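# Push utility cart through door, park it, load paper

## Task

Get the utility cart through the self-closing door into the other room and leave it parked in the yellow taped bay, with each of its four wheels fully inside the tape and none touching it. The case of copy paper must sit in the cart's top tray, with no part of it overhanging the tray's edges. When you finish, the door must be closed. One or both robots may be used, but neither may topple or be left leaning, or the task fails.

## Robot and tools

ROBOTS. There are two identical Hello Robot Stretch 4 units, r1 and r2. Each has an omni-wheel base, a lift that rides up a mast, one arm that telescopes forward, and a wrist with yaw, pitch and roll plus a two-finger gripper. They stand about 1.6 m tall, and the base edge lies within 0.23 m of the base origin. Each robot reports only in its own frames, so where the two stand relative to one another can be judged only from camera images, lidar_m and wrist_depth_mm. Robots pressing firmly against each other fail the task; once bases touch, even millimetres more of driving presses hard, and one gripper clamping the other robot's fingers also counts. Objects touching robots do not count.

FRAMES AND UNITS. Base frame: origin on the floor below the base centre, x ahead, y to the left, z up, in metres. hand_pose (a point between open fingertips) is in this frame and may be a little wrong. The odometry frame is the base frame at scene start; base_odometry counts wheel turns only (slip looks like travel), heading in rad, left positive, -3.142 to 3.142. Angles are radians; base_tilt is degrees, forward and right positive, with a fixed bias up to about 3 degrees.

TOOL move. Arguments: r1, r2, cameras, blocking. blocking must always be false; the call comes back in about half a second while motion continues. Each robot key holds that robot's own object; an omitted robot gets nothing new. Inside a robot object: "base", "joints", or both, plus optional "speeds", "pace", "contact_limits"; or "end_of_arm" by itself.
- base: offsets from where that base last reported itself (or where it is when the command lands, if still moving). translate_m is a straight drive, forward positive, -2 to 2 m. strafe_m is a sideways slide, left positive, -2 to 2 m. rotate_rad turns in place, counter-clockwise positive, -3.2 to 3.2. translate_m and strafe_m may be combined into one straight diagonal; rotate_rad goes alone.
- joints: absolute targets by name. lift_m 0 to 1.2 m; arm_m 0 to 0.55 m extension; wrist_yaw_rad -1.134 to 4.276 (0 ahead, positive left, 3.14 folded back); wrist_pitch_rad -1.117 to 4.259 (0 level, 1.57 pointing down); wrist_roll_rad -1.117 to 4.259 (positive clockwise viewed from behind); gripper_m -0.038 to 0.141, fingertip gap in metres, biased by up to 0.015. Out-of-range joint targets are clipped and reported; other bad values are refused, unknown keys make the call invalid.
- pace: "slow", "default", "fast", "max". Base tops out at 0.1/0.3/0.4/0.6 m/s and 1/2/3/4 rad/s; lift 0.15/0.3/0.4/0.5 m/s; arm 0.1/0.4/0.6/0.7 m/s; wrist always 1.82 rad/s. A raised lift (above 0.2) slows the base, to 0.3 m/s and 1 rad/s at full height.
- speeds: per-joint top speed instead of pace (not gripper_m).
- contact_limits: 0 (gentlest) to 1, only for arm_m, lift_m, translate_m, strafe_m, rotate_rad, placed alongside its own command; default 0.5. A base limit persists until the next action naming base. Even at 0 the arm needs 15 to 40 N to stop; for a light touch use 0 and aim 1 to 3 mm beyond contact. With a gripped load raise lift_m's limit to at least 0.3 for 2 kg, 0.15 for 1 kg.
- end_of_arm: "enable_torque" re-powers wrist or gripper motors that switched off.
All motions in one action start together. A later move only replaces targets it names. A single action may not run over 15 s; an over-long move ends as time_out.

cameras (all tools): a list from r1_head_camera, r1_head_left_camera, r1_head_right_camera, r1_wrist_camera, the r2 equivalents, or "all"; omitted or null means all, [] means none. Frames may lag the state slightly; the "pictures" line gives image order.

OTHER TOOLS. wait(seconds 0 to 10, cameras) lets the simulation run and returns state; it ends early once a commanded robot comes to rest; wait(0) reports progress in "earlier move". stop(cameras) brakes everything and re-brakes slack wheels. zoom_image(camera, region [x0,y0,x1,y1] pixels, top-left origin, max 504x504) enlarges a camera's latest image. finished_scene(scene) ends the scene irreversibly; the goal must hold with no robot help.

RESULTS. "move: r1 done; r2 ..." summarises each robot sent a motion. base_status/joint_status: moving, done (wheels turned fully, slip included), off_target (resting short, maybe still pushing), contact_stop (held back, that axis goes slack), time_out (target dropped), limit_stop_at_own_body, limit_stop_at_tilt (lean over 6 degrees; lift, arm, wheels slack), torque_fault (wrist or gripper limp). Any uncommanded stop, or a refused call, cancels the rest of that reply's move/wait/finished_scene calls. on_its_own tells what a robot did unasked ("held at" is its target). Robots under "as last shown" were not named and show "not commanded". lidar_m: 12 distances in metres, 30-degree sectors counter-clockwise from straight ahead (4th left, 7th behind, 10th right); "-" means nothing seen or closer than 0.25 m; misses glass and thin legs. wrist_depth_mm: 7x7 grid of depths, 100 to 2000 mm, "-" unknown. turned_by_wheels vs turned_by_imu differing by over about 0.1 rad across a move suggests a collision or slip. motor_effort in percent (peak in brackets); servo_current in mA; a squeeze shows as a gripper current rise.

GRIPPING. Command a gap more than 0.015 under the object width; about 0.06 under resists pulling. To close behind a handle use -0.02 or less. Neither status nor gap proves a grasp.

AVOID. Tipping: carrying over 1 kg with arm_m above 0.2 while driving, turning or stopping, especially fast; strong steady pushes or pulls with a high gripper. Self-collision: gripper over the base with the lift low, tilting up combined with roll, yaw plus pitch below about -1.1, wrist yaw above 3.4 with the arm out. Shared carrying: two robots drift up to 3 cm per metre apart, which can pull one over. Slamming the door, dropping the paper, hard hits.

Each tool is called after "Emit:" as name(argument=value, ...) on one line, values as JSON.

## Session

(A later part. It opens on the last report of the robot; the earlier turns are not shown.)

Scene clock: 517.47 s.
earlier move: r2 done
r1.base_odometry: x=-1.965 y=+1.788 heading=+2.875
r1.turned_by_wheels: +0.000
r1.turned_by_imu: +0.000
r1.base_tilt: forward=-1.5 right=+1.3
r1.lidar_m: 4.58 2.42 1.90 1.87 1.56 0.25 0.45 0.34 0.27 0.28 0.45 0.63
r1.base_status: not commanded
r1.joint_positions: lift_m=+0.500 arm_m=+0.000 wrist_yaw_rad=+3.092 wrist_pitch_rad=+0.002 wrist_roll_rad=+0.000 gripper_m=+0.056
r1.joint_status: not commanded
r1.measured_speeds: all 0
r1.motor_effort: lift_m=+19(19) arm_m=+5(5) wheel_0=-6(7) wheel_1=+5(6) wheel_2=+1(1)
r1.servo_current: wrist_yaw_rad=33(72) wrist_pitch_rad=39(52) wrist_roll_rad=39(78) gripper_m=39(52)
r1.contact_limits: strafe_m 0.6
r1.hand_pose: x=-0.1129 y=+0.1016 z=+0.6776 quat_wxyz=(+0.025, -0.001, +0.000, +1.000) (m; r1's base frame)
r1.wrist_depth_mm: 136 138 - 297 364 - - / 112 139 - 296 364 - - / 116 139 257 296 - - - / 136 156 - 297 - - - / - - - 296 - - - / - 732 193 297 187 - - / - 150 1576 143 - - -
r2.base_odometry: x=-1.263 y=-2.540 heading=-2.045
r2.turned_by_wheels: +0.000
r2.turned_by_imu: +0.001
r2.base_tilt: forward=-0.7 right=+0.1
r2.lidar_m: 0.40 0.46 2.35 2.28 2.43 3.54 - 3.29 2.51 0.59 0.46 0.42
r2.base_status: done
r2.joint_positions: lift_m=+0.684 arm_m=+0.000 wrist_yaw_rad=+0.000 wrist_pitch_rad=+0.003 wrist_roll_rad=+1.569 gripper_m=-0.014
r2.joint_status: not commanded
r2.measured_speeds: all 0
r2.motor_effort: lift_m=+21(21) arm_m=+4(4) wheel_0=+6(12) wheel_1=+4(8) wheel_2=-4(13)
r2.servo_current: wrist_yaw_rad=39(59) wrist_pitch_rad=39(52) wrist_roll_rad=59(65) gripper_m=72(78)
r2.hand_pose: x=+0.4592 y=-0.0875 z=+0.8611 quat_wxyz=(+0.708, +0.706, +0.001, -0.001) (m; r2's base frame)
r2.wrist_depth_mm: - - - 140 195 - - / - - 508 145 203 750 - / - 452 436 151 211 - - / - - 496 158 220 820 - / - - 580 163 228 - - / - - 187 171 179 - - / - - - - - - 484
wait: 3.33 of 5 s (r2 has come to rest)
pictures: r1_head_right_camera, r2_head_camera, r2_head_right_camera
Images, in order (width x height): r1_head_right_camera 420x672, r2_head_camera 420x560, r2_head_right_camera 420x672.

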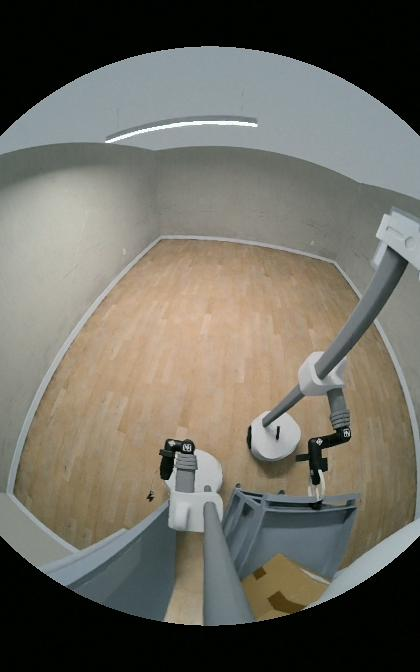

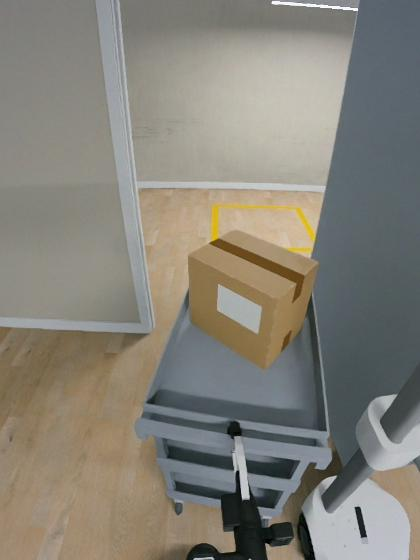

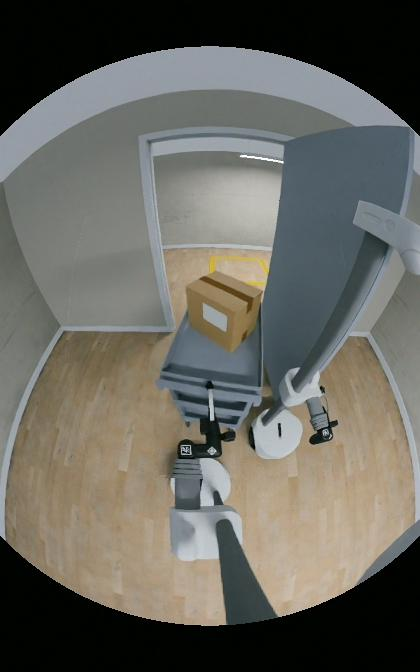

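Emit:
move(blocking=false, cameras=[], r2={"base":{"rotate_rad":-0.17},"pace":"slow"})

Emit:
wait(seconds=3, cameras=["r2_head_camera","r2_head_right_camera"])

Scene clock: 523.40 s.
move: r2 moving
r1: as last shown
r1.base_tilt: forward=-1.6 right=+1.3
r1.lidar_m: 4.58 2.41 1.89 1.86 1.53 0.25 0.45 0.30 0.25 0.26 0.39 0.61
r1.motor_effort: lift_m=+19(19) arm_m=+4(5) wheel_0=-6(7) wheel_1=+5(6) wheel_2=+1(1)
r1.servo_current: wrist_yaw_rad=59(65) wrist_pitch_rad=46(46) wrist_roll_rad=46(65) gripper_m=52(52)
r1.contact_limits: strafe_m 0.6
r1.wrist_depth_mm: 136 138 - 294 362 - - / 112 139 - 296 364 - - / 116 139 257 296 - - - / 136 156 - 296 - - - / - - - 296 - - - / - - 193 297 188 - - / - 151 1576 143 - - -
r2.base_odometry: x=-1.263 y=-2.540 heading=-2.162
r2.turned_by_wheels: -0.117
r2.turned_by_imu: -0.113
r2.base_tilt: forward=-0.7 right=+0.1
r2.lidar_m: 0.39 0.42 2.15 2.30 2.36 3.12 - 3.65 2.61 2.44 0.44 0.43
r2.base_status: rotate_rad moving
r2.joint_positions: lift_m=+0.684 arm_m=+0.000 wrist_yaw_rad=+0.005 wrist_pitch_rad=+0.003 wrist_roll_rad=+1.569 gripper_m=-0.014
r2.joint_status: not commanded
r2.measured_speeds: translate_m=+0.000 strafe_m=-0.001 rotate_rad=-0.339 lift_m=+0.000 arm_m=+0.000 wrist_yaw_rad=+0.000 wrist_pitch_rad=+0.000 wrist_roll_rad=+0.000
r2.motor_effort: lift_m=+21(21) arm_m=+4(4) wheel_0=+9(15) wheel_1=+5(9) wheel_2=+12(12)
r2.servo_current: wrist_yaw_rad=46(65) wrist_pitch_rad=39(46) wrist_roll_rad=52(59) gripper_m=72(78)
r2.hand_pose: x=+0.4597 y=-0.0859 z=+0.8611 quat_wxyz=(+0.708, +0.706, +0.003, +0.001) (m; r2's base frame)
r2.wrist_depth_mm: - - - 160 218 - - / - - - 163 221 - - / - - 508 164 224 820 - / - 484 466 167 229 820 - / - - 521 170 231 842 - / - - 188 173 180 - - / - - - - - - -
pictures: none
No camera images: "cameras" was empty.

Scene clock: 524.00 s.
earlier move: r2 done
r1.base_odometry: x=-1.965 y=+1.788 heading=+2.875
r1.turned_by_wheels: +0.000
r1.turned_by_imu: +0.000
r1.base_tilt: forward=-1.6 right=+1.3
r1.lidar_m: 4.59 2.45 1.89 1.87 1.55 0.25 0.45 0.27 0.25 0.25 0.41 4.58
r1.base_status: not commanded
r1.joint_positions: lift_m=+0.500 arm_m=+0.000 wrist_yaw_rad=+3.092 wrist_pitch_rad=+0.002 wrist_roll_rad=+0.000 gripper_m=+0.056
r1.joint_status: not commanded
r1.measured_speeds: all 0
r1.motor_effort: lift_m=+19(19) arm_m=+4(5) wheel_0=-6(7) wheel_1=+5(6) wheel_2=+1(1)
r1.servo_current: wrist_yaw_rad=46(65) wrist_pitch_rad=52(52) wrist_roll_rad=52(65) gripper_m=39(52)
r1.contact_limits: strafe_m 0.6
r1.hand_pose: x=-0.1129 y=+0.1016 z=+0.6776 quat_wxyz=(+0.025, -0.001, +0.000, +1.000) (m; r1's base frame)
r1.wrist_depth_mm: 136 138 - 296 366 - - / 112 138 - 294 366 - - / 116 139 258 294 - - - / 136 156 - 297 - - - / - - - 297 - - - / - - 195 297 187 - - / - 151 1537 143 - - -
r2.base_odometry: x=-1.263 y=-2.540 heading=-2.214
r2.turned_by_wheels: -0.052
r2.turned_by_imu: -0.050
r2.base_tilt: forward=-0.7 right=+0.1
r2.lidar_m: 0.39 0.40 2.06 2.28 2.34 3.00 - 3.84 2.64 2.43 0.45 0.43
r2.base_status: done
r2.joint_positions: lift_m=+0.684 arm_m=+0.000 wrist_yaw_rad=+0.003 wrist_pitch_rad=+0.003 wrist_roll_rad=+1.569 gripper_m=-0.014
r2.joint_status: not commanded
r2.measured_speeds: all 0
r2.motor_effort: lift_m=+21(21) arm_m=+4(4) wheel_0=+3(15) wheel_1=+4(9) wheel_2=+7(12)
r2.servo_current: wrist_yaw_rad=39(72) wrist_pitch_rad=46(46) wrist_roll_rad=39(59) gripper_m=72(78)
r2.hand_pose: x=+0.4595 y=-0.0866 z=+0.8611 quat_wxyz=(+0.708, +0.706, +0.002, +0.000) (m; r2's base frame)
r2.wrist_depth_mm: - - - 177 238 - - / - - - 176 236 - - / - - 615 175 236 820 - / - - 466 175 235 842 - / - - 492 175 234 831 - / - - 189 174 180 - - / - - - - - - -
wait: 0.60 of 3 s (r2 has come to rest)
pictures: r2_head_camera, r2_head_right_camera
Images, in order (width x height): r2_head_camera 420x560, r2_head_right_camera 420x672.

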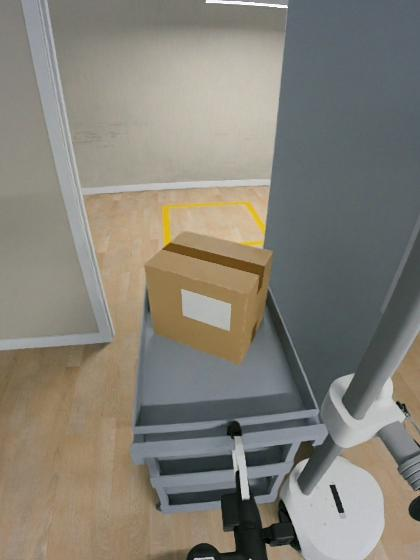

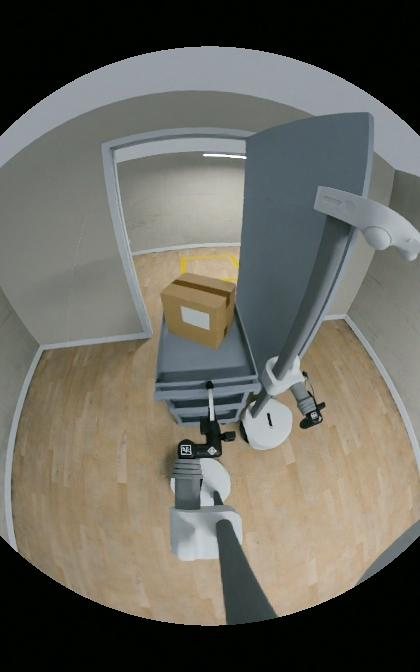

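Emit:
move(blocking=false, cameras=[], r2={"base":{"translate_m":0.35,"strafe_m":0.01},"pace":"slow"})

Emit:
wait(seconds=5, cameras=["r2_head_camera","r2_head_right_camera"])

Scene clock: 534.13 s.
move: r2 moving
r1: as last shown
r1.lidar_m: 4.58 2.44 1.91 1.86 1.54 0.25 0.45 0.28 0.25 0.25 0.39 4.60
r1.servo_current: wrist_yaw_rad=72(72) wrist_pitch_rad=46(46) wrist_roll_rad=52(59) gripper_m=39(46)
r1.contact_limits: strafe_m 0.6
r1.wrist_depth_mm: 136 138 - 296 366 - - / 112 139 - 294 366 - - / 116 139 258 297 - - - / 136 156 - 296 - - - / - - - 297 - - - / - - 194 298 187 - - / - 151 1537 143 - - -
r2.base_odometry: x=-1.270 y=-2.550 heading=-2.214
r2.turned_by_wheels: +0.000
r2.turned_by_imu: +0.001
r2.base_tilt: forward=-0.7 right=+0.0
r2.lidar_m: 0.38 0.40 2.05 2.30 2.32 3.01 - 3.89 2.63 2.42 0.43 0.43
r2.base_status: translate_m moving; strafe_m moving
r2.joint_positions: lift_m=+0.684 arm_m=+0.000 wrist_yaw_rad=+0.000 wrist_pitch_rad=+0.003 wrist_roll_rad=+1.569 gripper_m=-0.014
r2.joint_status: not commanded
r2.measured_speeds: translate_m=+0.049 strafe_m=+0.001 rotate_rad=-0.001 lift_m=+0.000 arm_m=+0.000 wrist_yaw_rad=-0.025 wrist_pitch_rad=+0.000 wrist_roll_rad=+0.000
r2.motor_effort: lift_m=+21(21) arm_m=+4(4) wheel_0=+5(11) wheel_1=+7(9) wheel_2=-13(13)
r2.servo_current: wrist_yaw_rad=59(59) wrist_pitch_rad=39(46) wrist_roll_rad=46(52) gripper_m=78(78)
r2.hand_pose: x=+0.4593 y=-0.0873 z=+0.8611 quat_wxyz=(+0.708, +0.706, +0.001, -0.001) (m; r2's base frame)
r2.wrist_depth_mm: - - - 179 242 - - / - - - 178 238 - - / - - 609 177 237 820 - / - - 469 176 236 842 - / - - 488 175 234 831 - / - - 188 173 179 - - / - - 580 - - - -
pictures: none
No camera images: "cameras" was empty.

Scene clock: 538.43 s.
earlier move: r2 done
r1.base_odometry: x=-1.965 y=+1.788 heading=+2.875
r1.turned_by_wheels: +0.000
r1.turned_by_imu: +0.000
r1.base_tilt: forward=-1.6 right=+1.3
r1.lidar_m: 4.59 2.42 1.91 1.85 1.54 0.25 0.42 0.37 0.37 0.32 0.40 4.58
r1.base_status: not commanded
r1.joint_positions: lift_m=+0.500 arm_m=+0.000 wrist_yaw_rad=+3.092 wrist_pitch_rad=+0.002 wrist_roll_rad=+0.000 gripper_m=+0.056
r1.joint_status: not commanded
r1.measured_speeds: all 0
r1.motor_effort: lift_m=+19(19) arm_m=+4(5) wheel_0=-6(7) wheel_1=+6(6) wheel_2=+1(1)
r1.servo_current: wrist_yaw_rad=39(72) wrist_pitch_rad=46(52) wrist_roll_rad=46(72) gripper_m=46(46)
r1.contact_limits: strafe_m 0.6
r1.hand_pose: x=-0.1129 y=+0.1016 z=+0.6776 quat_wxyz=(+0.025, -0.001, +0.000, +1.000) (m; r1's base frame)
r1.wrist_depth_mm: 136 138 - 294 362 - - / 112 139 - 296 364 - - / 116 139 257 296 - - - / 136 156 - 296 - - - / 521 - - 297 - - - / - 521 192 298 187 - - / - 151 1098 143 - - -
r2.base_odometry: x=-1.465 y=-2.826 heading=-2.214
r2.turned_by_wheels: +0.000
r2.turned_by_imu: -0.001
r2.base_tilt: forward=-0.7 right=+0.1
r2.lidar_m: 0.38 0.40 1.62 2.33 2.36 3.02 - 3.84 2.59 0.32 0.34 0.44
r2.base_status: done
r2.joint_positions: lift_m=+0.684 arm_m=+0.000 wrist_yaw_rad=-0.002 wrist_pitch_rad=+0.003 wrist_roll_rad=+1.569 gripper_m=-0.014
r2.joint_status: not commanded
r2.measured_speeds: all 0
r2.motor_effort: lift_m=+21(21) arm_m=+4(4) wheel_0=+2(11) wheel_1=+4(9) wheel_2=-7(14)
r2.servo_current: wrist_yaw_rad=46(65) wrist_pitch_rad=46(52) wrist_roll_rad=46(65) gripper_m=72(85)
r2.hand_pose: x=+0.4591 y=-0.0880 z=+0.8611 quat_wxyz=(+0.708, +0.706, +0.000, -0.002) (m; r2's base frame)
r2.wrist_depth_mm: - - - 171 232 - - / - - - 171 231 - - / - - 574 172 232 820 - / - 488 462 172 232 831 - / - - 504 172 232 854 - / - - 187 173 180 - - / - - - - - - -
wait: 4.30 of 5 s (r2 has come to rest)
pictures: r2_head_camera, r2_head_right_camera
Images, in order (width x height): r2_head_camera 420x560, r2_head_right_camera 420x672.

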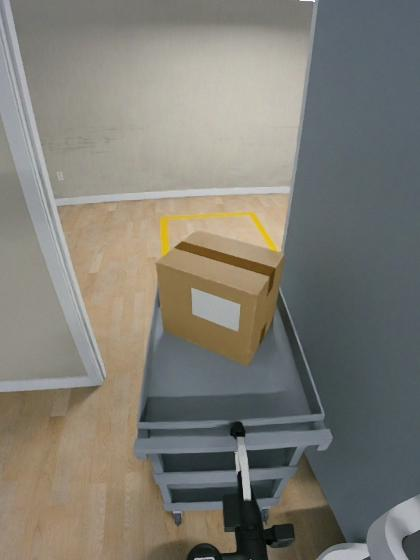

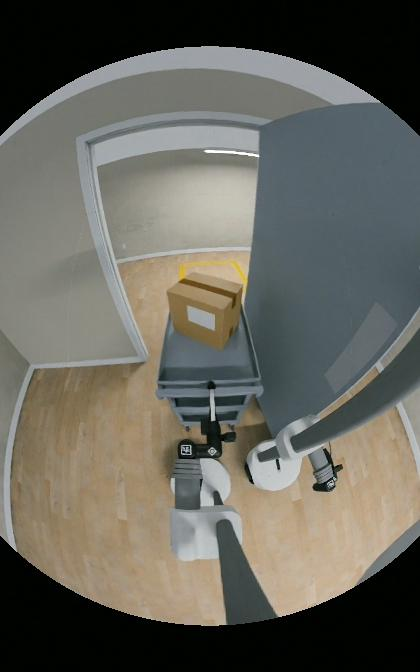

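Emit:
move(blocking=false, cameras=[], r2={"base":{"translate_m":0.3,"strafe_m":0.035},"pace":"slow","contact_limits":{"translate_m":0.4}})

Emit:
wait(seconds=5, cameras=["r2_head_camera","r2_head_right_camera"])

Scene clock: 550.70 s.
move: r2 moving
r1: as last shown
r1.base_tilt: forward=-1.5 right=+1.3
r1.lidar_m: 4.58 2.44 1.90 1.86 1.55 0.25 0.45 0.39 0.33 0.33 0.41 4.57
r1.motor_effort: lift_m=+19(19) arm_m=+5(5) wheel_0=-6(6) wheel_1=+5(6) wheel_2=+1(1)
r1.servo_current: wrist_yaw_rad=33(72) wrist_pitch_rad=33(46) wrist_roll_rad=52(65) gripper_m=46(46)
r1.contact_limits: strafe_m 0.6
r1.wrist_depth_mm: 136 138 - 293 362 - - / 112 138 - 297 366 - - / 116 139 257 296 - - - / 136 156 - 296 - - - / 1042 - - 296 - - - / - 530 192 296 188 - - / - 141 1098 143 - - -
r2.base_odometry: x=-1.471 y=-2.837 heading=-2.214
r2.turned_by_wheels: +0.000
r2.turned_by_imu: +0.000
r2.base_tilt: forward=-0.7 right=+0.1
r2.lidar_m: 0.37 0.42 1.59 2.32 2.35 3.03 - 3.84 2.61 0.33 0.34 0.41
r2.base_status: translate_m moving; strafe_m moving
r2.joint_positions: lift_m=+0.684 arm_m=+0.000 wrist_yaw_rad=-0.002 wrist_pitch_rad=+0.003 wrist_roll_rad=+1.569 gripper_m=-0.014
r2.joint_status: not commanded
r2.measured_speeds: translate_m=+0.049 strafe_m=+0.006 rotate_rad=-0.001 lift_m=+0.000 arm_m=+0.000 wrist_yaw_rad=+0.000 wrist_pitch_rad=+0.000 wrist_roll_rad=+0.000
r2.motor_effort: lift_m=+21(21) arm_m=+4(4) wheel_0=+4(6) wheel_1=+7(8) wheel_2=-14(14)
r2.servo_current: wrist_yaw_rad=39(52) wrist_pitch_rad=39(46) wrist_roll_rad=46(52) gripper_m=72(78)
r2.contact_limits: translate_m 0.4
r2.hand_pose: x=+0.4591 y=-0.0880 z=+0.8611 quat_wxyz=(+0.708, +0.706, +0.000, -0.002) (m; r2's base frame)
r2.wrist_depth_mm: - - - 171 231 - - / - - - 171 231 - - / - - 574 172 233 842 - / - 484 462 172 231 831 - / - - 500 172 232 831 - / - - 190 172 180 - - / - - - - - - -
pictures: none
No camera images: "cameras" was empty.

Scene clock: 554.50 s.
earlier move: r2 done
r1.base_odometry: x=-1.965 y=+1.788 heading=+2.875
r1.turned_by_wheels: +0.000
r1.turned_by_imu: +0.000
r1.base_tilt: forward=-1.6 right=+1.3
r1.lidar_m: 4.58 2.43 1.89 1.86 1.54 0.25 0.44 0.44 0.39 0.47 3.09 4.56
r1.base_status: not commanded
r1.joint_positions: lift_m=+0.500 arm_m=+0.000 wrist_yaw_rad=+3.092 wrist_pitch_rad=+0.002 wrist_roll_rad=+0.000 gripper_m=+0.056
r1.joint_status: not commanded
r1.measured_speeds: all 0
r1.motor_effort: lift_m=+19(19) arm_m=+4(5) wheel_0=-6(7) wheel_1=+6(6) wheel_2=+1(1)
r1.servo_current: wrist_yaw_rad=33(72) wrist_pitch_rad=52(52) wrist_roll_rad=52(72) gripper_m=46(46)
r1.contact_limits: strafe_m 0.6
r1.hand_pose: x=-0.1129 y=+0.1016 z=+0.6776 quat_wxyz=(+0.025, -0.001, +0.000, +1.000) (m; r1's base frame)
r1.wrist_depth_mm: 136 138 - 294 362 - - / 112 138 - 294 364 - - / 116 140 258 294 - - - / 136 156 - 296 - - - / 891 - - 297 - - - / - - 192 296 187 - - / 1661 163 - 143 - - -
r2.base_odometry: x=-1.617 y=-3.087 heading=-2.214
r2.turned_by_wheels: +0.000
r2.turned_by_imu: +0.000
r2.base_tilt: forward=-0.7 right=+0.1
r2.lidar_m: 0.40 0.44 1.24 2.32 2.37 3.00 - 3.88 0.37 0.41 0.62 0.42
r2.base_status: done
r2.joint_positions: lift_m=+0.684 arm_m=+0.000 wrist_yaw_rad=-0.002 wrist_pitch_rad=+0.003 wrist_roll_rad=+1.569 gripper_m=-0.014
r2.joint_status: not commanded
r2.measured_speeds: all 0
r2.motor_effort: lift_m=+21(21) arm_m=+4(4) wheel_0=+1(8) wheel_1=+3(8) wheel_2=-8(14)
r2.servo_current: wrist_yaw_rad=46(65) wrist_pitch_rad=39(52) wrist_roll_rad=59(59) gripper_m=78(91)
r2.contact_limits: translate_m 0.4
r2.hand_pose: x=+0.4591 y=-0.0881 z=+0.8611 quat_wxyz=(+0.708, +0.706, +0.000, -0.002) (m; r2's base frame)
r2.wrist_depth_mm: - - - 158 215 - - / - - - 160 219 809 - / - - 492 163 223 820 - / - 488 466 166 226 820 - / - - 525 170 232 842 - / - - 189 173 181 - - / - - - - - 1756 512
wait: 3.80 of 5 s (r2 has come to rest)
pictures: r2_head_camera, r2_head_right_camera
Images, in order (width x height): r2_head_camera 420x560, r2_head_right_camera 420x672.

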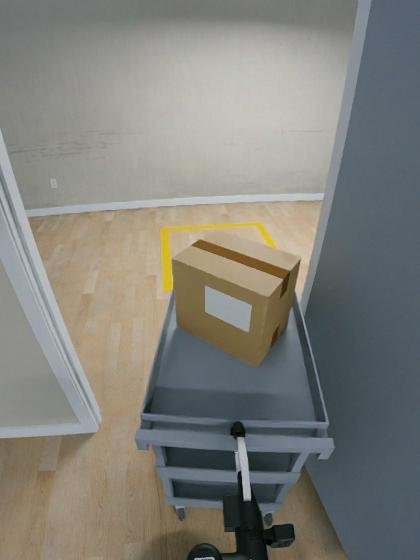

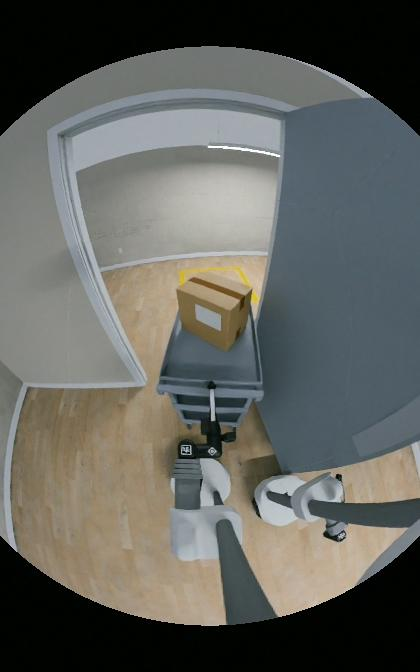

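Emit:
move(blocking=false, cameras=[], r2={"base":{"translate_m":0.4,"strafe_m":-0.03},"pace":"slow","contact_limits":{"translate_m":0.4}})

Emit:
wait(seconds=6, cameras=["r2_head_camera","r2_head_right_camera"])

Scene clock: 564.47 s.
move: r2 moving
r1: as last shown
r1.lidar_m: 4.57 2.43 1.88 1.86 1.53 0.25 0.45 0.46 0.39 0.54 3.07 4.56
r1.motor_effort: lift_m=+19(19) arm_m=+4(5) wheel_0=-6(7) wheel_1=+5(6) wheel_2=+1(1)
r1.servo_current: wrist_yaw_rad=46(65) wrist_pitch_rad=39(46) wrist_roll_rad=65(65) gripper_m=39(46)
r1.contact_limits: strafe_m 0.6
r1.wrist_depth_mm: 136 138 - 294 362 - - / 112 139 - 297 366 - - / 115 139 257 296 - - - / 137 156 - 297 - - - / 917 - - 297 - - - / - - 191 296 187 - - / 1661 163 - 143 - - -
r2.base_odometry: x=-1.625 y=-3.096 heading=-2.214
r2.turned_by_wheels: +0.000
r2.turned_by_imu: +0.001
r2.base_tilt: forward=-0.7 right=+0.0
r2.lidar_m: 0.39 0.46 1.22 2.31 2.36 3.01 - 3.86 0.42 0.39 0.58 0.42
r2.base_status: translate_m moving; strafe_m moving
r2.joint_positions: lift_m=+0.684 arm_m=+0.000 wrist_yaw_rad=-0.002 wrist_pitch_rad=+0.003 wrist_roll_rad=+1.569 gripper_m=-0.014
r2.joint_status: not commanded
r2.measured_speeds: translate_m=+0.049 strafe_m=-0.004 rotate_rad=+0.001 lift_m=+0.000 arm_m=+0.000 wrist_yaw_rad=+0.000 wrist_pitch_rad=+0.000 wrist_roll_rad=+0.000
r2.motor_effort: lift_m=+21(21) arm_m=+4(4) wheel_0=+6(9) wheel_1=+6(6) wheel_2=-13(13)
r2.servo_current: wrist_yaw_rad=46(59) wrist_pitch_rad=33(46) wrist_roll_rad=46(52) gripper_m=72(78)
r2.contact_limits: translate_m 0.4
r2.hand_pose: x=+0.4591 y=-0.0881 z=+0.8611 quat_wxyz=(+0.708, +0.706, +0.000, -0.002) (m; r2's base frame)
r2.wrist_depth_mm: - - - 157 214 - - / - - - 160 219 788 - / - - 492 163 224 809 - / - 488 466 166 227 831 - / - - 530 169 230 842 - / - - 188 172 181 - - / - - - - - 1708 517
pictures: none
No camera images: "cameras" was empty.

Scene clock: 569.27 s.
earlier move: r2 done
r1.base_odometry: x=-1.965 y=+1.788 heading=+2.875
r1.turned_by_wheels: +0.000
r1.turned_by_imu: +0.000
r1.base_tilt: forward=-1.5 right=+1.3
r1.lidar_m: 4.58 2.44 1.89 1.86 1.51 0.25 0.48 0.57 1.96 2.87 3.06 4.57
r1.base_status: not commanded
r1.joint_positions: lift_m=+0.500 arm_m=+0.000 wrist_yaw_rad=+3.092 wrist_pitch_rad=+0.002 wrist_roll_rad=+0.000 gripper_m=+0.056
r1.joint_status: not commanded
r1.measured_speeds: all 0
r1.motor_effort: lift_m=+19(19) arm_m=+4(5) wheel_0=-6(7) wheel_1=+5(6) wheel_2=+1(1)
r1.servo_current: wrist_yaw_rad=65(78) wrist_pitch_rad=33(52) wrist_roll_rad=39(72) gripper_m=39(52)
r1.contact_limits: strafe_m 0.6
r1.hand_pose: x=-0.1129 y=+0.1016 z=+0.6776 quat_wxyz=(+0.025, -0.001, +0.000, +1.000) (m; r1's base frame)
r1.wrist_depth_mm: 136 138 - 296 359 - - / 112 138 - 294 364 - - / 116 139 257 297 - - - / 136 156 1182 297 - - - / 661 - 1756 297 - - - / 676 - 193 297 187 - - / 668 1430 189 143 - - -
r2.base_odometry: x=-1.881 y=-3.389 heading=-2.214
r2.turned_by_wheels: +0.000
r2.turned_by_imu: +0.002
r2.base_tilt: forward=-0.7 right=+0.0
r2.lidar_m: 0.41 0.45 0.74 1.59 2.40 3.13 - 0.58 0.55 0.49 0.49 0.42
r2.base_status: done
r2.joint_positions: lift_m=+0.684 arm_m=+0.000 wrist_yaw_rad=-0.001 wrist_pitch_rad=+0.003 wrist_roll_rad=+1.569 gripper_m=-0.014
r2.joint_status: not commanded
r2.measured_speeds: all 0
r2.motor_effort: lift_m=+21(21) arm_m=+4(4) wheel_0=+5(13) wheel_1=+4(8) wheel_2=-5(14)
r2.servo_current: wrist_yaw_rad=52(59) wrist_pitch_rad=39(52) wrist_roll_rad=46(65) gripper_m=78(85)
r2.contact_limits: translate_m 0.4
r2.hand_pose: x=+0.4592 y=-0.0877 z=+0.8611 quat_wxyz=(+0.708, +0.706, +0.001, -0.001) (m; r2's base frame)
r2.wrist_depth_mm: - - - 152 208 1537 544 / - - 597 155 213 - - / - 517 469 159 219 - - / - 496 477 163 224 842 - / - - 544 168 229 - - / - - 190 173 180 - - / - - - - 241 1708 496
wait: 4.80 of 6 s (r2 has come to rest)
pictures: r2_head_camera, r2_head_right_camera
Images, in order (width x height): r2_head_camera 420x560, r2_head_right_camera 420x672.

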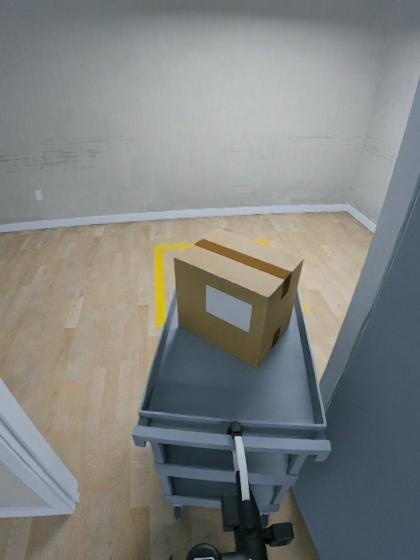

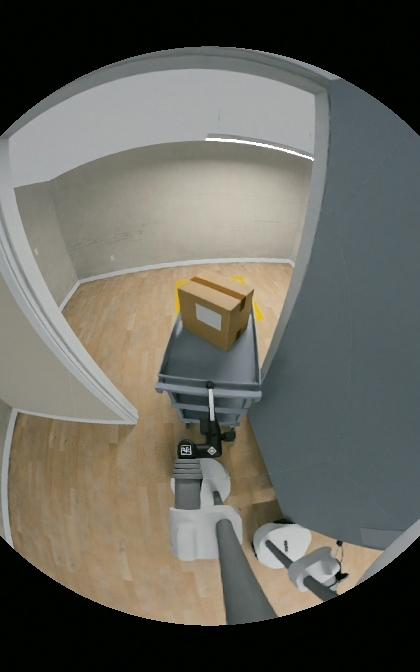

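Emit:
move(blocking=false, cameras=[], r2={"base":{"translate_m":0.35,"strafe_m":-0.05},"pace":"slow","contact_limits":{"translate_m":0.4}})

Emit:
wait(seconds=6, cameras=["r2_head_camera","r2_head_right_camera"])

Scene clock: 588.70 s.
move: r2 moving
r1: as last shown
r1.lidar_m: 4.58 2.43 1.90 1.85 1.53 0.25 0.44 0.58 1.97 2.86 3.09 4.59
r1.motor_effort: lift_m=+19(19) arm_m=+5(5) wheel_0=-6(7) wheel_1=+6(6) wheel_2=+1(1)
r1.servo_current: wrist_yaw_rad=59(72) wrist_pitch_rad=39(46) wrist_roll_rad=52(65) gripper_m=39(46)
r1.contact_limits: strafe_m 0.6
r1.wrist_depth_mm: 136 138 - 294 366 - - / 112 139 - 297 364 - - / 116 139 256 296 - - - / 136 156 1182 296 - - - / 654 - 1863 296 - - - / 676 - 194 297 187 - - / 668 1430 1182 143 - - -
r2.base_odometry: x=-1.890 y=-3.398 heading=-2.213
r2.turned_by_wheels: +0.001
r2.turned_by_imu: +0.001
r2.base_tilt: forward=-0.6 right=+0.1
r2.lidar_m: 0.41 0.44 0.75 1.56 2.43 3.12 - 0.59 0.57 0.48 0.48 0.41
r2.base_status: translate_m moving; strafe_m moving
r2.joint_positions: lift_m=+0.684 arm_m=+0.000 wrist_yaw_rad=-0.001 wrist_pitch_rad=+0.003 wrist_roll_rad=+1.569 gripper_m=-0.014
r2.joint_status: not commanded
r2.measured_speeds: translate_m=+0.049 strafe_m=-0.008 rotate_rad=+0.000 lift_m=+0.000 arm_m=+0.000 wrist_yaw_rad=+0.000 wrist_pitch_rad=+0.000 wrist_roll_rad=+0.000
r2.motor_effort: lift_m=+21(21) arm_m=+4(4) wheel_0=+6(11) wheel_1=+7(7) wheel_2=-9(12)
r2.servo_current: wrist_yaw_rad=52(52) wrist_pitch_rad=46(46) wrist_roll_rad=46(52) gripper_m=72(78)
r2.contact_limits: translate_m 0.4
r2.hand_pose: x=+0.4592 y=-0.0877 z=+0.8611 quat_wxyz=(+0.708, +0.706, +0.001, -0.001) (m; r2's base frame)
r2.wrist_depth_mm: - - - 152 208 1537 - / - - 603 156 213 - - / - 512 469 158 219 - - / - 500 477 163 224 831 - / - - 544 167 230 - - / - - 190 173 180 - - / - - - - 242 1708 504
pictures: none
No camera images: "cameras" was empty.

Scene clock: 593.00 s.
earlier move: r2 done
r1.base_odometry: x=-1.965 y=+1.788 heading=+2.875
r1.turned_by_wheels: +0.000
r1.turned_by_imu: +0.000
r1.base_tilt: forward=-1.6 right=+1.3
r1.lidar_m: 4.59 2.41 1.89 1.86 1.55 0.25 0.45 0.84 1.94 2.86 3.10 4.60
r1.base_status: not commanded
r1.joint_positions: lift_m=+0.500 arm_m=+0.000 wrist_yaw_rad=+3.092 wrist_pitch_rad=+0.002 wrist_roll_rad=+0.000 gripper_m=+0.056
r1.joint_status: not commanded
r1.measured_speeds: all 0
r1.motor_effort: lift_m=+19(19) arm_m=+4(5) wheel_0=-6(7) wheel_1=+5(6) wheel_2=+1(1)
r1.servo_current: wrist_yaw_rad=59(72) wrist_pitch_rad=39(52) wrist_roll_rad=39(65) gripper_m=33(52)
r1.contact_limits: strafe_m 0.6
r1.hand_pose: x=-0.1129 y=+0.1016 z=+0.6776 quat_wxyz=(+0.025, -0.001, +0.000, +1.000) (m; r1's base frame)
r1.wrist_depth_mm: 136 138 - 294 366 - - / 112 138 - 296 362 - - / 115 139 257 296 - - - / 137 156 - 296 - - - / - - - 296 - - - / - - 192 296 187 - - / 1618 991 1160 143 - - -
r2.base_odometry: x=-2.130 y=-3.639 heading=-2.213
r2.turned_by_wheels: +0.000
r2.turned_by_imu: +0.002
r2.base_tilt: forward=-0.7 right=+0.1
r2.lidar_m: 0.40 0.43 0.62 0.61 2.53 3.20 - 0.72 0.44 0.36 0.38 0.43
r2.base_status: done
r2.joint_positions: lift_m=+0.684 arm_m=+0.000 wrist_yaw_rad=+0.000 wrist_pitch_rad=+0.003 wrist_roll_rad=+1.569 gripper_m=-0.014
r2.joint_status: not commanded
r2.measured_speeds: all 0
r2.motor_effort: lift_m=+21(21) arm_m=+4(4) wheel_0=+5(13) wheel_1=+5(8) wheel_2=-4(12)
r2.servo_current: wrist_yaw_rad=52(59) wrist_pitch_rad=39(52) wrist_roll_rad=46(65) gripper_m=72(85)
r2.contact_limits: translate_m 0.4
r2.hand_pose: x=+0.4593 y=-0.0874 z=+0.8611 quat_wxyz=(+0.708, +0.706, +0.001, -0.001) (m; r2's base frame)
r2.wrist_depth_mm: - - - 154 210 1661 - / - - - 158 216 750 - / - - 480 161 221 831 - / - 492 469 164 224 820 - / - - 535 168 229 854 - / - - 188 173 180 - - / - - - - 240 - 504
wait: 4.30 of 6 s (r2 has come to rest)
pictures: r2_head_camera, r2_head_right_camera
Images, in order (width x height): r2_head_camera 420x560, r2_head_right_camera 420x672.

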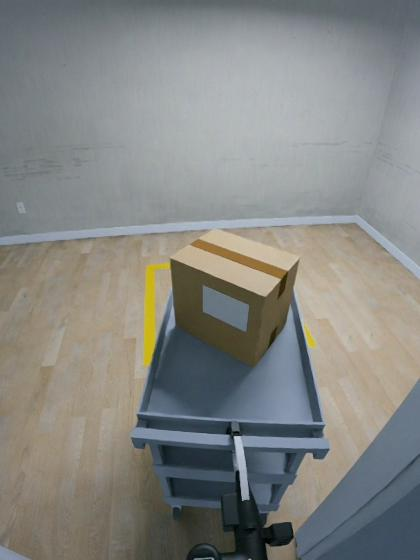

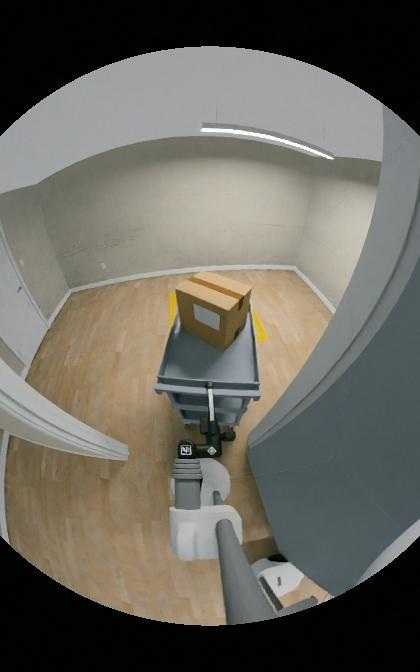

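Emit:
move(blocking=false, cameras=[], r2={"base":{"rotate_rad":-0.15},"pace":"slow"})

Emit:
wait(seconds=3, cameras=["r2_head_camera"])

Scene clock: 604.83 s.
move: r2 moving
r1: as last shown
r1.lidar_m: 4.59 2.43 1.92 1.85 1.54 0.25 0.42 0.85 1.96 2.86 3.10 4.57
r1.motor_effort: lift_m=+19(19) arm_m=+4(5) wheel_0=-7(7) wheel_1=+5(6) wheel_2=+1(1)
r1.servo_current: wrist_yaw_rad=46(72) wrist_pitch_rad=39(46) wrist_roll_rad=26(52) gripper_m=39(46)
r1.contact_limits: strafe_m 0.6
r1.wrist_depth_mm: 136 138 - 294 364 - - / 112 138 - 296 364 - - / 116 139 258 294 - - - / 137 156 - 297 - - - / - - - 297 - - - / - - 194 297 188 - - / 1618 991 1160 143 - - -
r2.base_odometry: x=-2.130 y=-3.639 heading=-2.325
r2.turned_by_wheels: -0.112
r2.turned_by_imu: -0.108
r2.base_tilt: forward=-0.6 right=+0.1
r2.lidar_m: 0.39 0.40 0.69 0.62 2.48 2.98 - 0.85 0.46 0.37 0.36 0.43
r2.base_status: rotate_rad moving
r2.joint_positions: lift_m=+0.684 arm_m=+0.000 wrist_yaw_rad=+0.005 wrist_pitch_rad=+0.003 wrist_roll_rad=+1.569 gripper_m=-0.014
r2.joint_status: not commanded
r2.measured_speeds: translate_m=-0.001 strafe_m=+0.001 rotate_rad=-0.293 lift_m=+0.000 arm_m=+0.000 wrist_yaw_rad=+0.000 wrist_pitch_rad=+0.000 wrist_roll_rad=+0.000
r2.motor_effort: lift_m=+21(21) arm_m=+4(4) wheel_0=+7(12) wheel_1=+6(9) wheel_2=+9(12)
r2.servo_current: wrist_yaw_rad=46(59) wrist_pitch_rad=46(46) wrist_roll_rad=46(52) gripper_m=78(78)
r2.hand_pose: x=+0.4597 y=-0.0859 z=+0.8611 quat_wxyz=(+0.708, +0.706, +0.003, +0.001) (m; r2's base frame)
r2.wrist_depth_mm: - - - 176 238 1537 1160 / - - - 176 237 1808 - / - - 627 175 236 820 - / - - 466 175 236 842 - / - - 496 173 235 842 - / - - 189 174 180 - - / - - 591 - 232 - -
pictures: none
No camera images: "cameras" was empty.

Scene clock: 605.40 s.
earlier move: r2 done
r1.base_odometry: x=-1.965 y=+1.788 heading=+2.875
r1.turned_by_wheels: +0.000
r1.turned_by_imu: +0.000
r1.base_tilt: forward=-1.6 right=+1.3
r1.lidar_m: 4.58 2.41 1.89 1.85 1.53 0.25 0.45 0.86 1.95 2.86 3.09 4.61
r1.base_status: not commanded
r1.joint_positions: lift_m=+0.500 arm_m=+0.000 wrist_yaw_rad=+3.092 wrist_pitch_rad=+0.002 wrist_roll_rad=+0.000 gripper_m=+0.056
r1.joint_status: not commanded
r1.measured_speeds: all 0
r1.motor_effort: lift_m=+19(19) arm_m=+4(5) wheel_0=-6(7) wheel_1=+5(6) wheel_2=+1(1)
r1.servo_current: wrist_yaw_rad=59(72) wrist_pitch_rad=33(52) wrist_roll_rad=33(59) gripper_m=46(52)
r1.contact_limits: strafe_m 0.6
r1.hand_pose: x=-0.1129 y=+0.1016 z=+0.6776 quat_wxyz=(+0.025, -0.001, +0.000, +1.000) (m; r1's base frame)
r1.wrist_depth_mm: 136 138 - 294 362 - - / 112 138 - 297 364 - - / 116 139 255 296 - - - / 136 156 - 296 - - - / - - - 297 - - - / - - 193 297 187 - - / 1618 1025 1118 143 - - -
r2.base_odometry: x=-2.130 y=-3.639 heading=-2.362
r2.turned_by_wheels: -0.037
r2.turned_by_imu: -0.036
r2.base_tilt: forward=-0.7 right=+0.1
r2.lidar_m: 0.36 0.34 0.69 0.65 2.47 2.89 - 0.86 0.49 0.37 0.37 0.46
r2.base_status: done
r2.joint_positions: lift_m=+0.684 arm_m=+0.000 wrist_yaw_rad=+0.003 wrist_pitch_rad=+0.003 wrist_roll_rad=+1.569 gripper_m=-0.014
r2.joint_status: not commanded
r2.measured_speeds: all 0
r2.motor_effort: lift_m=+21(21) arm_m=+3(4) wheel_0=+3(12) wheel_1=+5(9) wheel_2=+7(12)
r2.servo_current: wrist_yaw_rad=46(59) wrist_pitch_rad=46(46) wrist_roll_rad=52(52) gripper_m=72(78)
r2.hand_pose: x=+0.4595 y=-0.0866 z=+0.8611 quat_wxyz=(+0.708, +0.706, +0.002, +0.000) (m; r2's base frame)
r2.wrist_depth_mm: - - - 188 253 287 285 / - - - 186 249 1661 1138 / - - - 183 244 820 - / - - 512 180 239 842 - / - - 473 177 236 831 - / - - 188 174 180 - - / - - 549 - 229 - -
wait: 0.57 of 3 s (r2 has come to rest)
pictures: r2_head_camera
Images, in order (width x height): r2_head_camera 420x560.

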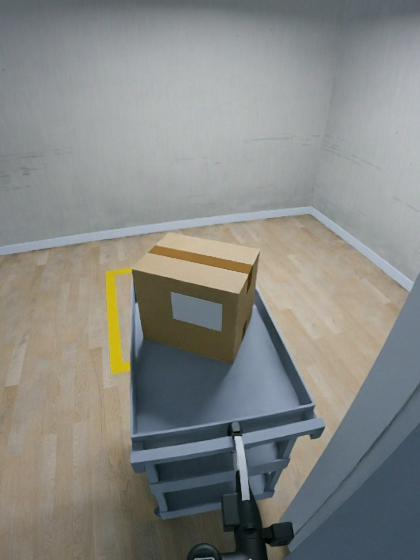

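Emit:
move(blocking=false, cameras=[], r2={"base":{"translate_m":0.5,"strafe_m":0.075},"pace":"slow","contact_limits":{"translate_m":0.4}})

Emit:
wait(seconds=7, cameras=["r2_head_camera","r2_head_right_camera"])

Scene clock: 615.33 s.
move: r2 moving
r1: as last shown
r1.base_tilt: forward=-1.5 right=+1.3
r1.lidar_m: 4.57 2.38 1.89 1.85 1.56 0.25 0.46 0.84 1.94 2.86 3.07 4.57
r1.servo_current: wrist_yaw_rad=65(65) wrist_pitch_rad=39(46) wrist_roll_rad=52(59) gripper_m=39(46)
r1.contact_limits: strafe_m 0.6
r1.wrist_depth_mm: 136 138 - 294 364 - - / 112 138 - 296 366 - - / 116 139 258 294 - - - / 136 155 - 297 - - - / - - - 297 - - - / - - 194 298 187 - - / 1661 1025 1118 143 - - -
r2.base_odometry: x=-2.138 y=-3.649 heading=-2.362
r2.turned_by_wheels: +0.000
r2.turned_by_imu: +0.000
r2.base_tilt: forward=-0.8 right=+0.1
r2.lidar_m: 0.38 0.36 2.84 0.62 2.45 2.91 - 0.86 0.47 0.38 0.37 0.43
r2.base_status: translate_m moving; strafe_m moving
r2.joint_positions: lift_m=+0.684 arm_m=+0.000 wrist_yaw_rad=-0.001 wrist_pitch_rad=+0.003 wrist_roll_rad=+1.569 gripper_m=-0.014
r2.joint_status: not commanded
r2.measured_speeds: translate_m=+0.050 strafe_m=+0.008 rotate_rad=+0.000 lift_m=+0.000 arm_m=+0.000 wrist_yaw_rad=-0.012 wrist_pitch_rad=+0.000 wrist_roll_rad=+0.000
r2.motor_effort: lift_m=+21(21) arm_m=+4(4) wheel_0=+2(9) wheel_1=+7(9) wheel_2=-13(13)
r2.servo_current: wrist_yaw_rad=59(59) wrist_pitch_rad=46(46) wrist_roll_rad=52(59) gripper_m=72(78)
r2.contact_limits: translate_m 0.4
r2.hand_pose: x=+0.4592 y=-0.0877 z=+0.8611 quat_wxyz=(+0.708, +0.706, +0.001, -0.001) (m; r2's base frame)
r2.wrist_depth_mm: - - - 252 258 282 282 / - - - 248 251 1661 1160 / - - - 186 245 1708 - / - - 535 181 239 842 - / - - 473 177 235 831 - / - - 187 172 180 - - / - - 539 - 227 - -
pictures: none
No camera images: "cameras" was empty.

Scene clock: 621.17 s.
earlier move: r2 done
r1.base_odometry: x=-1.965 y=+1.788 heading=+2.875
r1.turned_by_wheels: +0.000
r1.turned_by_imu: +0.000
r1.base_tilt: forward=-1.6 right=+1.3
r1.lidar_m: 4.58 2.40 1.91 1.86 1.55 0.25 0.45 1.56 1.95 2.86 3.09 4.58
r1.base_status: not commanded
r1.joint_positions: lift_m=+0.500 arm_m=+0.000 wrist_yaw_rad=+3.092 wrist_pitch_rad=+0.002 wrist_roll_rad=+0.000 gripper_m=+0.056
r1.joint_status: not commanded
r1.measured_speeds: all 0
r1.motor_effort: lift_m=+19(19) arm_m=+4(5) wheel_0=-6(7) wheel_1=+6(6) wheel_2=+1(1)
r1.servo_current: wrist_yaw_rad=39(72) wrist_pitch_rad=46(52) wrist_roll_rad=39(72) gripper_m=39(52)
r1.contact_limits: strafe_m 0.6
r1.hand_pose: x=-0.1129 y=+0.1016 z=+0.6776 quat_wxyz=(+0.025, -0.001, +0.000, +1.000) (m; r1's base frame)
r1.wrist_depth_mm: 136 138 - 294 362 - - / 112 139 - 296 364 - - / 116 139 257 296 - - - / 136 156 - 297 - - - / - - - 297 - - - / - - 194 297 187 - - / 1661 1499 1397 143 - - -
r2.base_odometry: x=-2.433 y=-4.043 heading=-2.362
r2.turned_by_wheels: +0.000
r2.turned_by_imu: -0.001
r2.base_tilt: forward=-0.7 right=+0.1
r2.lidar_m: 0.39 0.40 2.82 2.50 0.65 2.98 - 0.71 0.38 0.38 2.23 0.43
r2.base_status: done
r2.joint_positions: lift_m=+0.684 arm_m=+0.000 wrist_yaw_rad=-0.002 wrist_pitch_rad=+0.003 wrist_roll_rad=+1.569 gripper_m=-0.014
r2.joint_status: not commanded
r2.measured_speeds: all 0
r2.motor_effort: lift_m=+21(21) arm_m=+4(4) wheel_0=+1(10) wheel_1=+5(9) wheel_2=-7(15)
r2.servo_current: wrist_yaw_rad=52(65) wrist_pitch_rad=46(52) wrist_roll_rad=46(59) gripper_m=78(85)
r2.contact_limits: translate_m 0.4
r2.hand_pose: x=+0.4591 y=-0.0881 z=+0.8611 quat_wxyz=(+0.708, +0.706, +0.000, -0.002) (m; r2's base frame)
r2.wrist_depth_mm: - - - 181 242 1576 1098 / - - - 180 240 1708 1160 / - - - 178 239 820 - / - - 480 236 236 831 - / - - 484 175 234 831 - / - - 190 172 179 - - / - - 574 - - - -
wait: 5.83 of 7 s (r2 has come to rest)
pictures: r2_head_camera, r2_head_right_camera
Images, in order (width x height): r2_head_camera 420x560, r2_head_right_camera 420x672.

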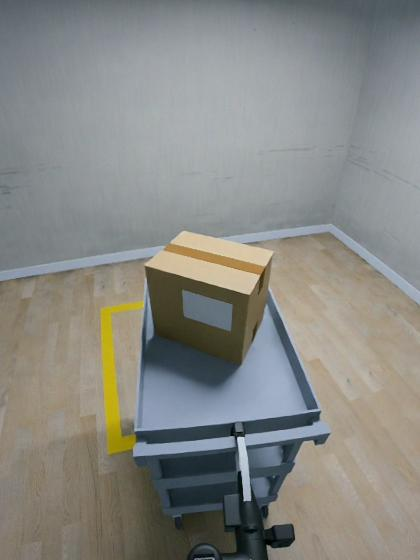

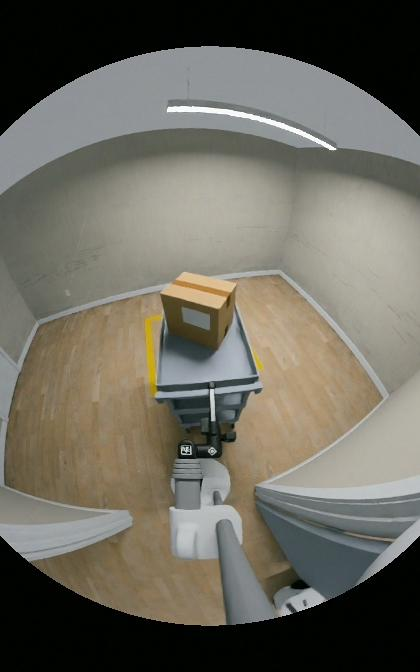

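Emit:
move(blocking=false, cameras=[], r2={"base":{"rotate_rad":-0.22},"pace":"slow"})

Emit:
wait(seconds=3, cameras=["r2_head_camera"])

Scene clock: 629.97 s.
move: r2 moving
r1: as last shown
r1.base_tilt: forward=-1.5 right=+1.3
r1.lidar_m: 4.58 2.45 1.91 1.85 1.52 0.25 0.46 1.56 1.94 2.85 3.09 4.59
r1.motor_effort: lift_m=+19(19) arm_m=+4(5) wheel_0=-6(7) wheel_1=+5(6) wheel_2=+1(1)
r1.servo_current: wrist_yaw_rad=33(52) wrist_pitch_rad=39(52) wrist_roll_rad=39(65) gripper_m=39(46)
r1.contact_limits: strafe_m 0.6
r1.wrist_depth_mm: 136 138 - 294 362 - - / 112 139 - 296 364 - - / 116 139 257 296 - - - / 136 156 - 296 - - - / - - - 297 - - - / - - 193 296 187 - - / 1618 1499 1397 143 - - -
r2.base_odometry: x=-2.433 y=-4.044 heading=-2.485
r2.turned_by_wheels: -0.123
r2.turned_by_imu: -0.119
r2.base_tilt: forward=-0.7 right=+0.1
r2.lidar_m: 0.36 0.37 2.92 2.55 0.67 0.71 - 0.98 0.44 0.37 1.64 0.45
r2.base_status: rotate_rad moving
r2.joint_positions: lift_m=+0.684 arm_m=+0.000 wrist_yaw_rad=+0.009 wrist_pitch_rad=+0.003 wrist_roll_rad=+1.569 gripper_m=-0.014
r2.joint_status: not commanded
r2.measured_speeds: translate_m=+0.000 strafe_m=+0.000 rotate_rad=-0.471 lift_m=+0.000 arm_m=+0.000 wrist_yaw_rad=+0.000 wrist_pitch_rad=+0.000 wrist_roll_rad=+0.002
r2.motor_effort: lift_m=+21(21) arm_m=+4(4) wheel_0=+10(13) wheel_1=+8(9) wheel_2=+14(14)
r2.servo_current: wrist_yaw_rad=52(65) wrist_pitch_rad=46(46) wrist_roll_rad=52(52) gripper_m=72(85)
r2.hand_pose: x=+0.4600 y=-0.0849 z=+0.8611 quat_wxyz=(+0.708, +0.706, +0.004, +0.002) (m; r2's base frame)
r2.wrist_depth_mm: - - - 246 270 274 276 / - - - 255 259 1661 1138 / - - - 248 252 1661 - / - - 585 185 244 831 - / - - 473 180 238 831 - / - - 189 174 178 - - / - - 521 - - - -
pictures: none
No camera images: "cameras" was empty.

Scene clock: 630.70 s.
earlier move: r2 done
r1.base_odometry: x=-1.965 y=+1.788 heading=+2.875
r1.turned_by_wheels: +0.000
r1.turned_by_imu: +0.000
r1.base_tilt: forward=-1.6 right=+1.3
r1.lidar_m: 4.59 2.40 1.90 1.86 1.55 0.25 0.46 1.57 1.94 2.88 3.06 4.60
r1.base_status: not commanded
r1.joint_positions: lift_m=+0.500 arm_m=+0.000 wrist_yaw_rad=+3.092 wrist_pitch_rad=+0.002 wrist_roll_rad=+0.000 gripper_m=+0.056
r1.joint_status: not commanded
r1.measured_speeds: all 0
r1.motor_effort: lift_m=+19(19) arm_m=+4(5) wheel_0=-6(7) wheel_1=+5(6) wheel_2=+1(1)
r1.servo_current: wrist_yaw_rad=39(65) wrist_pitch_rad=52(52) wrist_roll_rad=33(65) gripper_m=33(46)
r1.contact_limits: strafe_m 0.6
r1.hand_pose: x=-0.1129 y=+0.1016 z=+0.6776 quat_wxyz=(+0.025, -0.001, +0.000, +1.000) (m; r1's base frame)
r1.wrist_depth_mm: 136 138 - 296 364 - - / 112 139 - 294 362 - - / 116 139 258 297 - - - / 137 156 1464 297 - - - / - - - 297 - - - / - - 194 297 187 - - / 1618 1464 1430 143 - - -
r2.base_odometry: x=-2.433 y=-4.043 heading=-2.581
r2.turned_by_wheels: -0.096
r2.turned_by_imu: -0.093
r2.base_tilt: forward=-0.7 right=+0.1
r2.lidar_m: 0.33 0.32 2.79 2.59 0.68 0.67 3.83 1.32 0.43 0.40 0.86 0.45
r2.base_status: done
r2.joint_positions: lift_m=+0.684 arm_m=+0.000 wrist_yaw_rad=+0.001 wrist_pitch_rad=+0.003 wrist_roll_rad=+1.569 gripper_m=-0.014
r2.joint_status: not commanded
r2.measured_speeds: all 0
r2.motor_effort: lift_m=+21(21) arm_m=+0(4) wheel_0=+1(13) wheel_1=+4(9) wheel_2=+5(14)
r2.servo_current: wrist_yaw_rad=46(72) wrist_pitch_rad=39(46) wrist_roll_rad=46(59) gripper_m=72(85)
r2.hand_pose: x=+0.4594 y=-0.0871 z=+0.8611 quat_wxyz=(+0.708, +0.706, +0.001, -0.001) (m; r2's base frame)
r2.wrist_depth_mm: - - - 258 - 1618 1138 / - - - 289 309 319 317 / - - - 268 279 1708 496 / - - - 251 260 1863 - / - - 569 185 242 820 - / - 459 187 171 179 - - / - - 462 - 217 - -
wait: 0.73 of 3 s (r2 has come to rest)
pictures: r2_head_camera
Images, in order (width x height): r2_head_camera 420x560.

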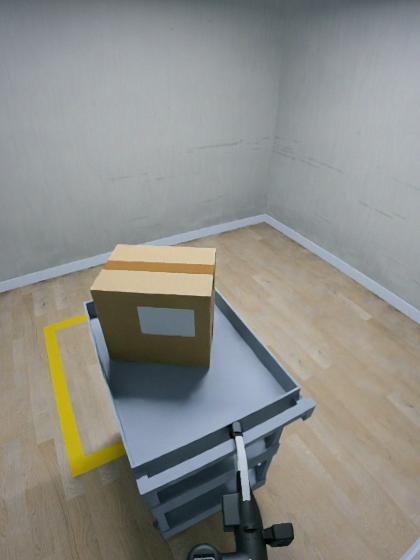

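Emit:
move(blocking=false, cameras=[], r2={"base":{"translate_m":0.42,"strafe_m":0.17},"pace":"slow","contact_limits":{"translate_m":0.4}})

Emit:
wait(seconds=8, cameras=["r2_head_camera","r2_head_left_camera"])

Scene clock: 639.57 s.
move: r2 moving
r1: as last shown
r1.lidar_m: 4.59 2.41 1.89 1.86 1.55 0.25 0.44 1.54 1.94 2.86 3.08 4.59
r1.servo_current: wrist_yaw_rad=65(65) wrist_pitch_rad=39(46) wrist_roll_rad=52(65) gripper_m=46(46)
r1.contact_limits: strafe_m 0.6
r1.wrist_depth_mm: 136 138 - 294 362 - - / 112 139 - 294 364 - - / 116 139 257 296 - - - / 137 156 - 296 - - - / - - - 296 - - - / - - 194 298 187 - - / 1618 1499 1397 143 - - -
r2.base_odometry: x=-2.441 y=-4.054 heading=-2.582
r2.turned_by_wheels: +0.000
r2.turned_by_imu: +0.000
r2.base_tilt: forward=-0.7 right=+0.1
r2.lidar_m: 0.32 0.32 2.75 2.57 0.64 0.67 3.82 1.35 0.44 0.40 0.94 0.47
r2.base_status: translate_m moving; strafe_m moving
r2.joint_positions: lift_m=+0.684 arm_m=+0.000 wrist_yaw_rad=-0.002 wrist_pitch_rad=+0.003 wrist_roll_rad=+1.569 gripper_m=-0.014
r2.joint_status: not commanded
r2.measured_speeds: translate_m=+0.049 strafe_m=+0.020 rotate_rad=-0.002 lift_m=+0.000 arm_m=+0.000 wrist_yaw_rad=-0.010 wrist_pitch_rad=+0.000 wrist_roll_rad=+0.000
r2.motor_effort: lift_m=+21(21) arm_m=-3(4) wheel_0=+1(8) wheel_1=+7(9) wheel_2=-11(12)
r2.servo_current: wrist_yaw_rad=39(52) wrist_pitch_rad=39(52) wrist_roll_rad=39(52) gripper_m=78(78)
r2.contact_limits: translate_m 0.4
r2.hand_pose: x=+0.4591 y=-0.0880 z=+0.8611 quat_wxyz=(+0.708, +0.706, +0.000, -0.002) (m; r2's base frame)
r2.wrist_depth_mm: - - - 258 - 1618 1160 / - - - 290 312 319 320 / - - - 268 281 1661 500 / - - - 198 263 1863 - / - - 591 185 242 831 - / - 455 188 169 181 - - / - 462 466 - 216 - -
pictures: none
No camera images: "cameras" was empty.

Scene clock: 644.80 s.
earlier move: r2 done
r1.base_odometry: x=-1.965 y=+1.788 heading=+2.875
r1.turned_by_wheels: +0.000
r1.turned_by_imu: +0.000
r1.base_tilt: forward=-1.6 right=+1.3
r1.lidar_m: 4.58 2.42 1.90 1.87 1.55 0.25 0.46 1.56 1.88 2.87 3.10 4.58
r1.base_status: not commanded
r1.joint_positions: lift_m=+0.500 arm_m=+0.000 wrist_yaw_rad=+3.092 wrist_pitch_rad=+0.002 wrist_roll_rad=+0.000 gripper_m=+0.056
r1.joint_status: not commanded
r1.measured_speeds: all 0
r1.motor_effort: lift_m=+19(19) arm_m=+4(5) wheel_0=-6(7) wheel_1=+6(6) wheel_2=+1(1)
r1.servo_current: wrist_yaw_rad=46(72) wrist_pitch_rad=39(52) wrist_roll_rad=59(65) gripper_m=46(52)
r1.contact_limits: strafe_m 0.6
r1.hand_pose: x=-0.1129 y=+0.1016 z=+0.6776 quat_wxyz=(+0.025, -0.001, +0.000, +1.000) (m; r1's base frame)
r1.wrist_depth_mm: 136 138 - 294 362 - - / 112 139 - 297 364 - - / 115 139 257 296 - - - / 137 156 - 297 - - - / - - - 298 - - - / - - 194 300 187 - - / 1618 1464 1537 143 - - -
r2.base_odometry: x=-2.699 y=-4.410 heading=-2.581
r2.turned_by_wheels: +0.000
r2.turned_by_imu: +0.000
r2.base_tilt: forward=-0.7 right=+0.1
r2.lidar_m: 0.34 0.37 2.32 2.61 1.99 0.92 - 1.04 0.67 0.93 2.20 0.47
r2.base_status: done
r2.joint_positions: lift_m=+0.684 arm_m=+0.000 wrist_yaw_rad=-0.003 wrist_pitch_rad=+0.003 wrist_roll_rad=+1.569 gripper_m=-0.014
r2.joint_status: not commanded
r2.measured_speeds: all 0
r2.motor_effort: lift_m=+21(21) arm_m=-3(4) wheel_0=+2(8) wheel_1=+5(9) wheel_2=-7(14)
r2.servo_current: wrist_yaw_rad=59(59) wrist_pitch_rad=39(52) wrist_roll_rad=39(59) gripper_m=78(85)
r2.contact_limits: translate_m 0.4
r2.hand_pose: x=+0.4590 y=-0.0882 z=+0.8611 quat_wxyz=(+0.708, +0.706, +0.000, -0.002) (m; r2's base frame)
r2.wrist_depth_mm: - - - 249 298 1397 1042 / - - - 274 283 1464 1098 / - - - 258 265 1708 530 / - - - 191 251 809 - / - - 480 182 239 831 - / - 466 189 171 178 - - / - 124 488 - 221 - -
wait: 5.23 of 8 s (r2 has come to rest)
pictures: r2_head_camera, r2_head_left_camera
Images, in order (width x height): r2_head_camera 420x560, r2_head_left_camera 420x672.

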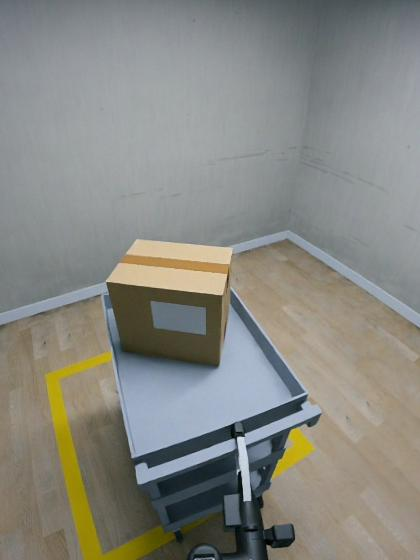

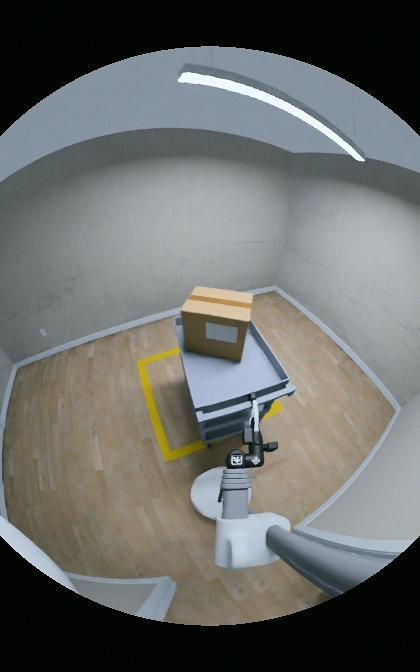

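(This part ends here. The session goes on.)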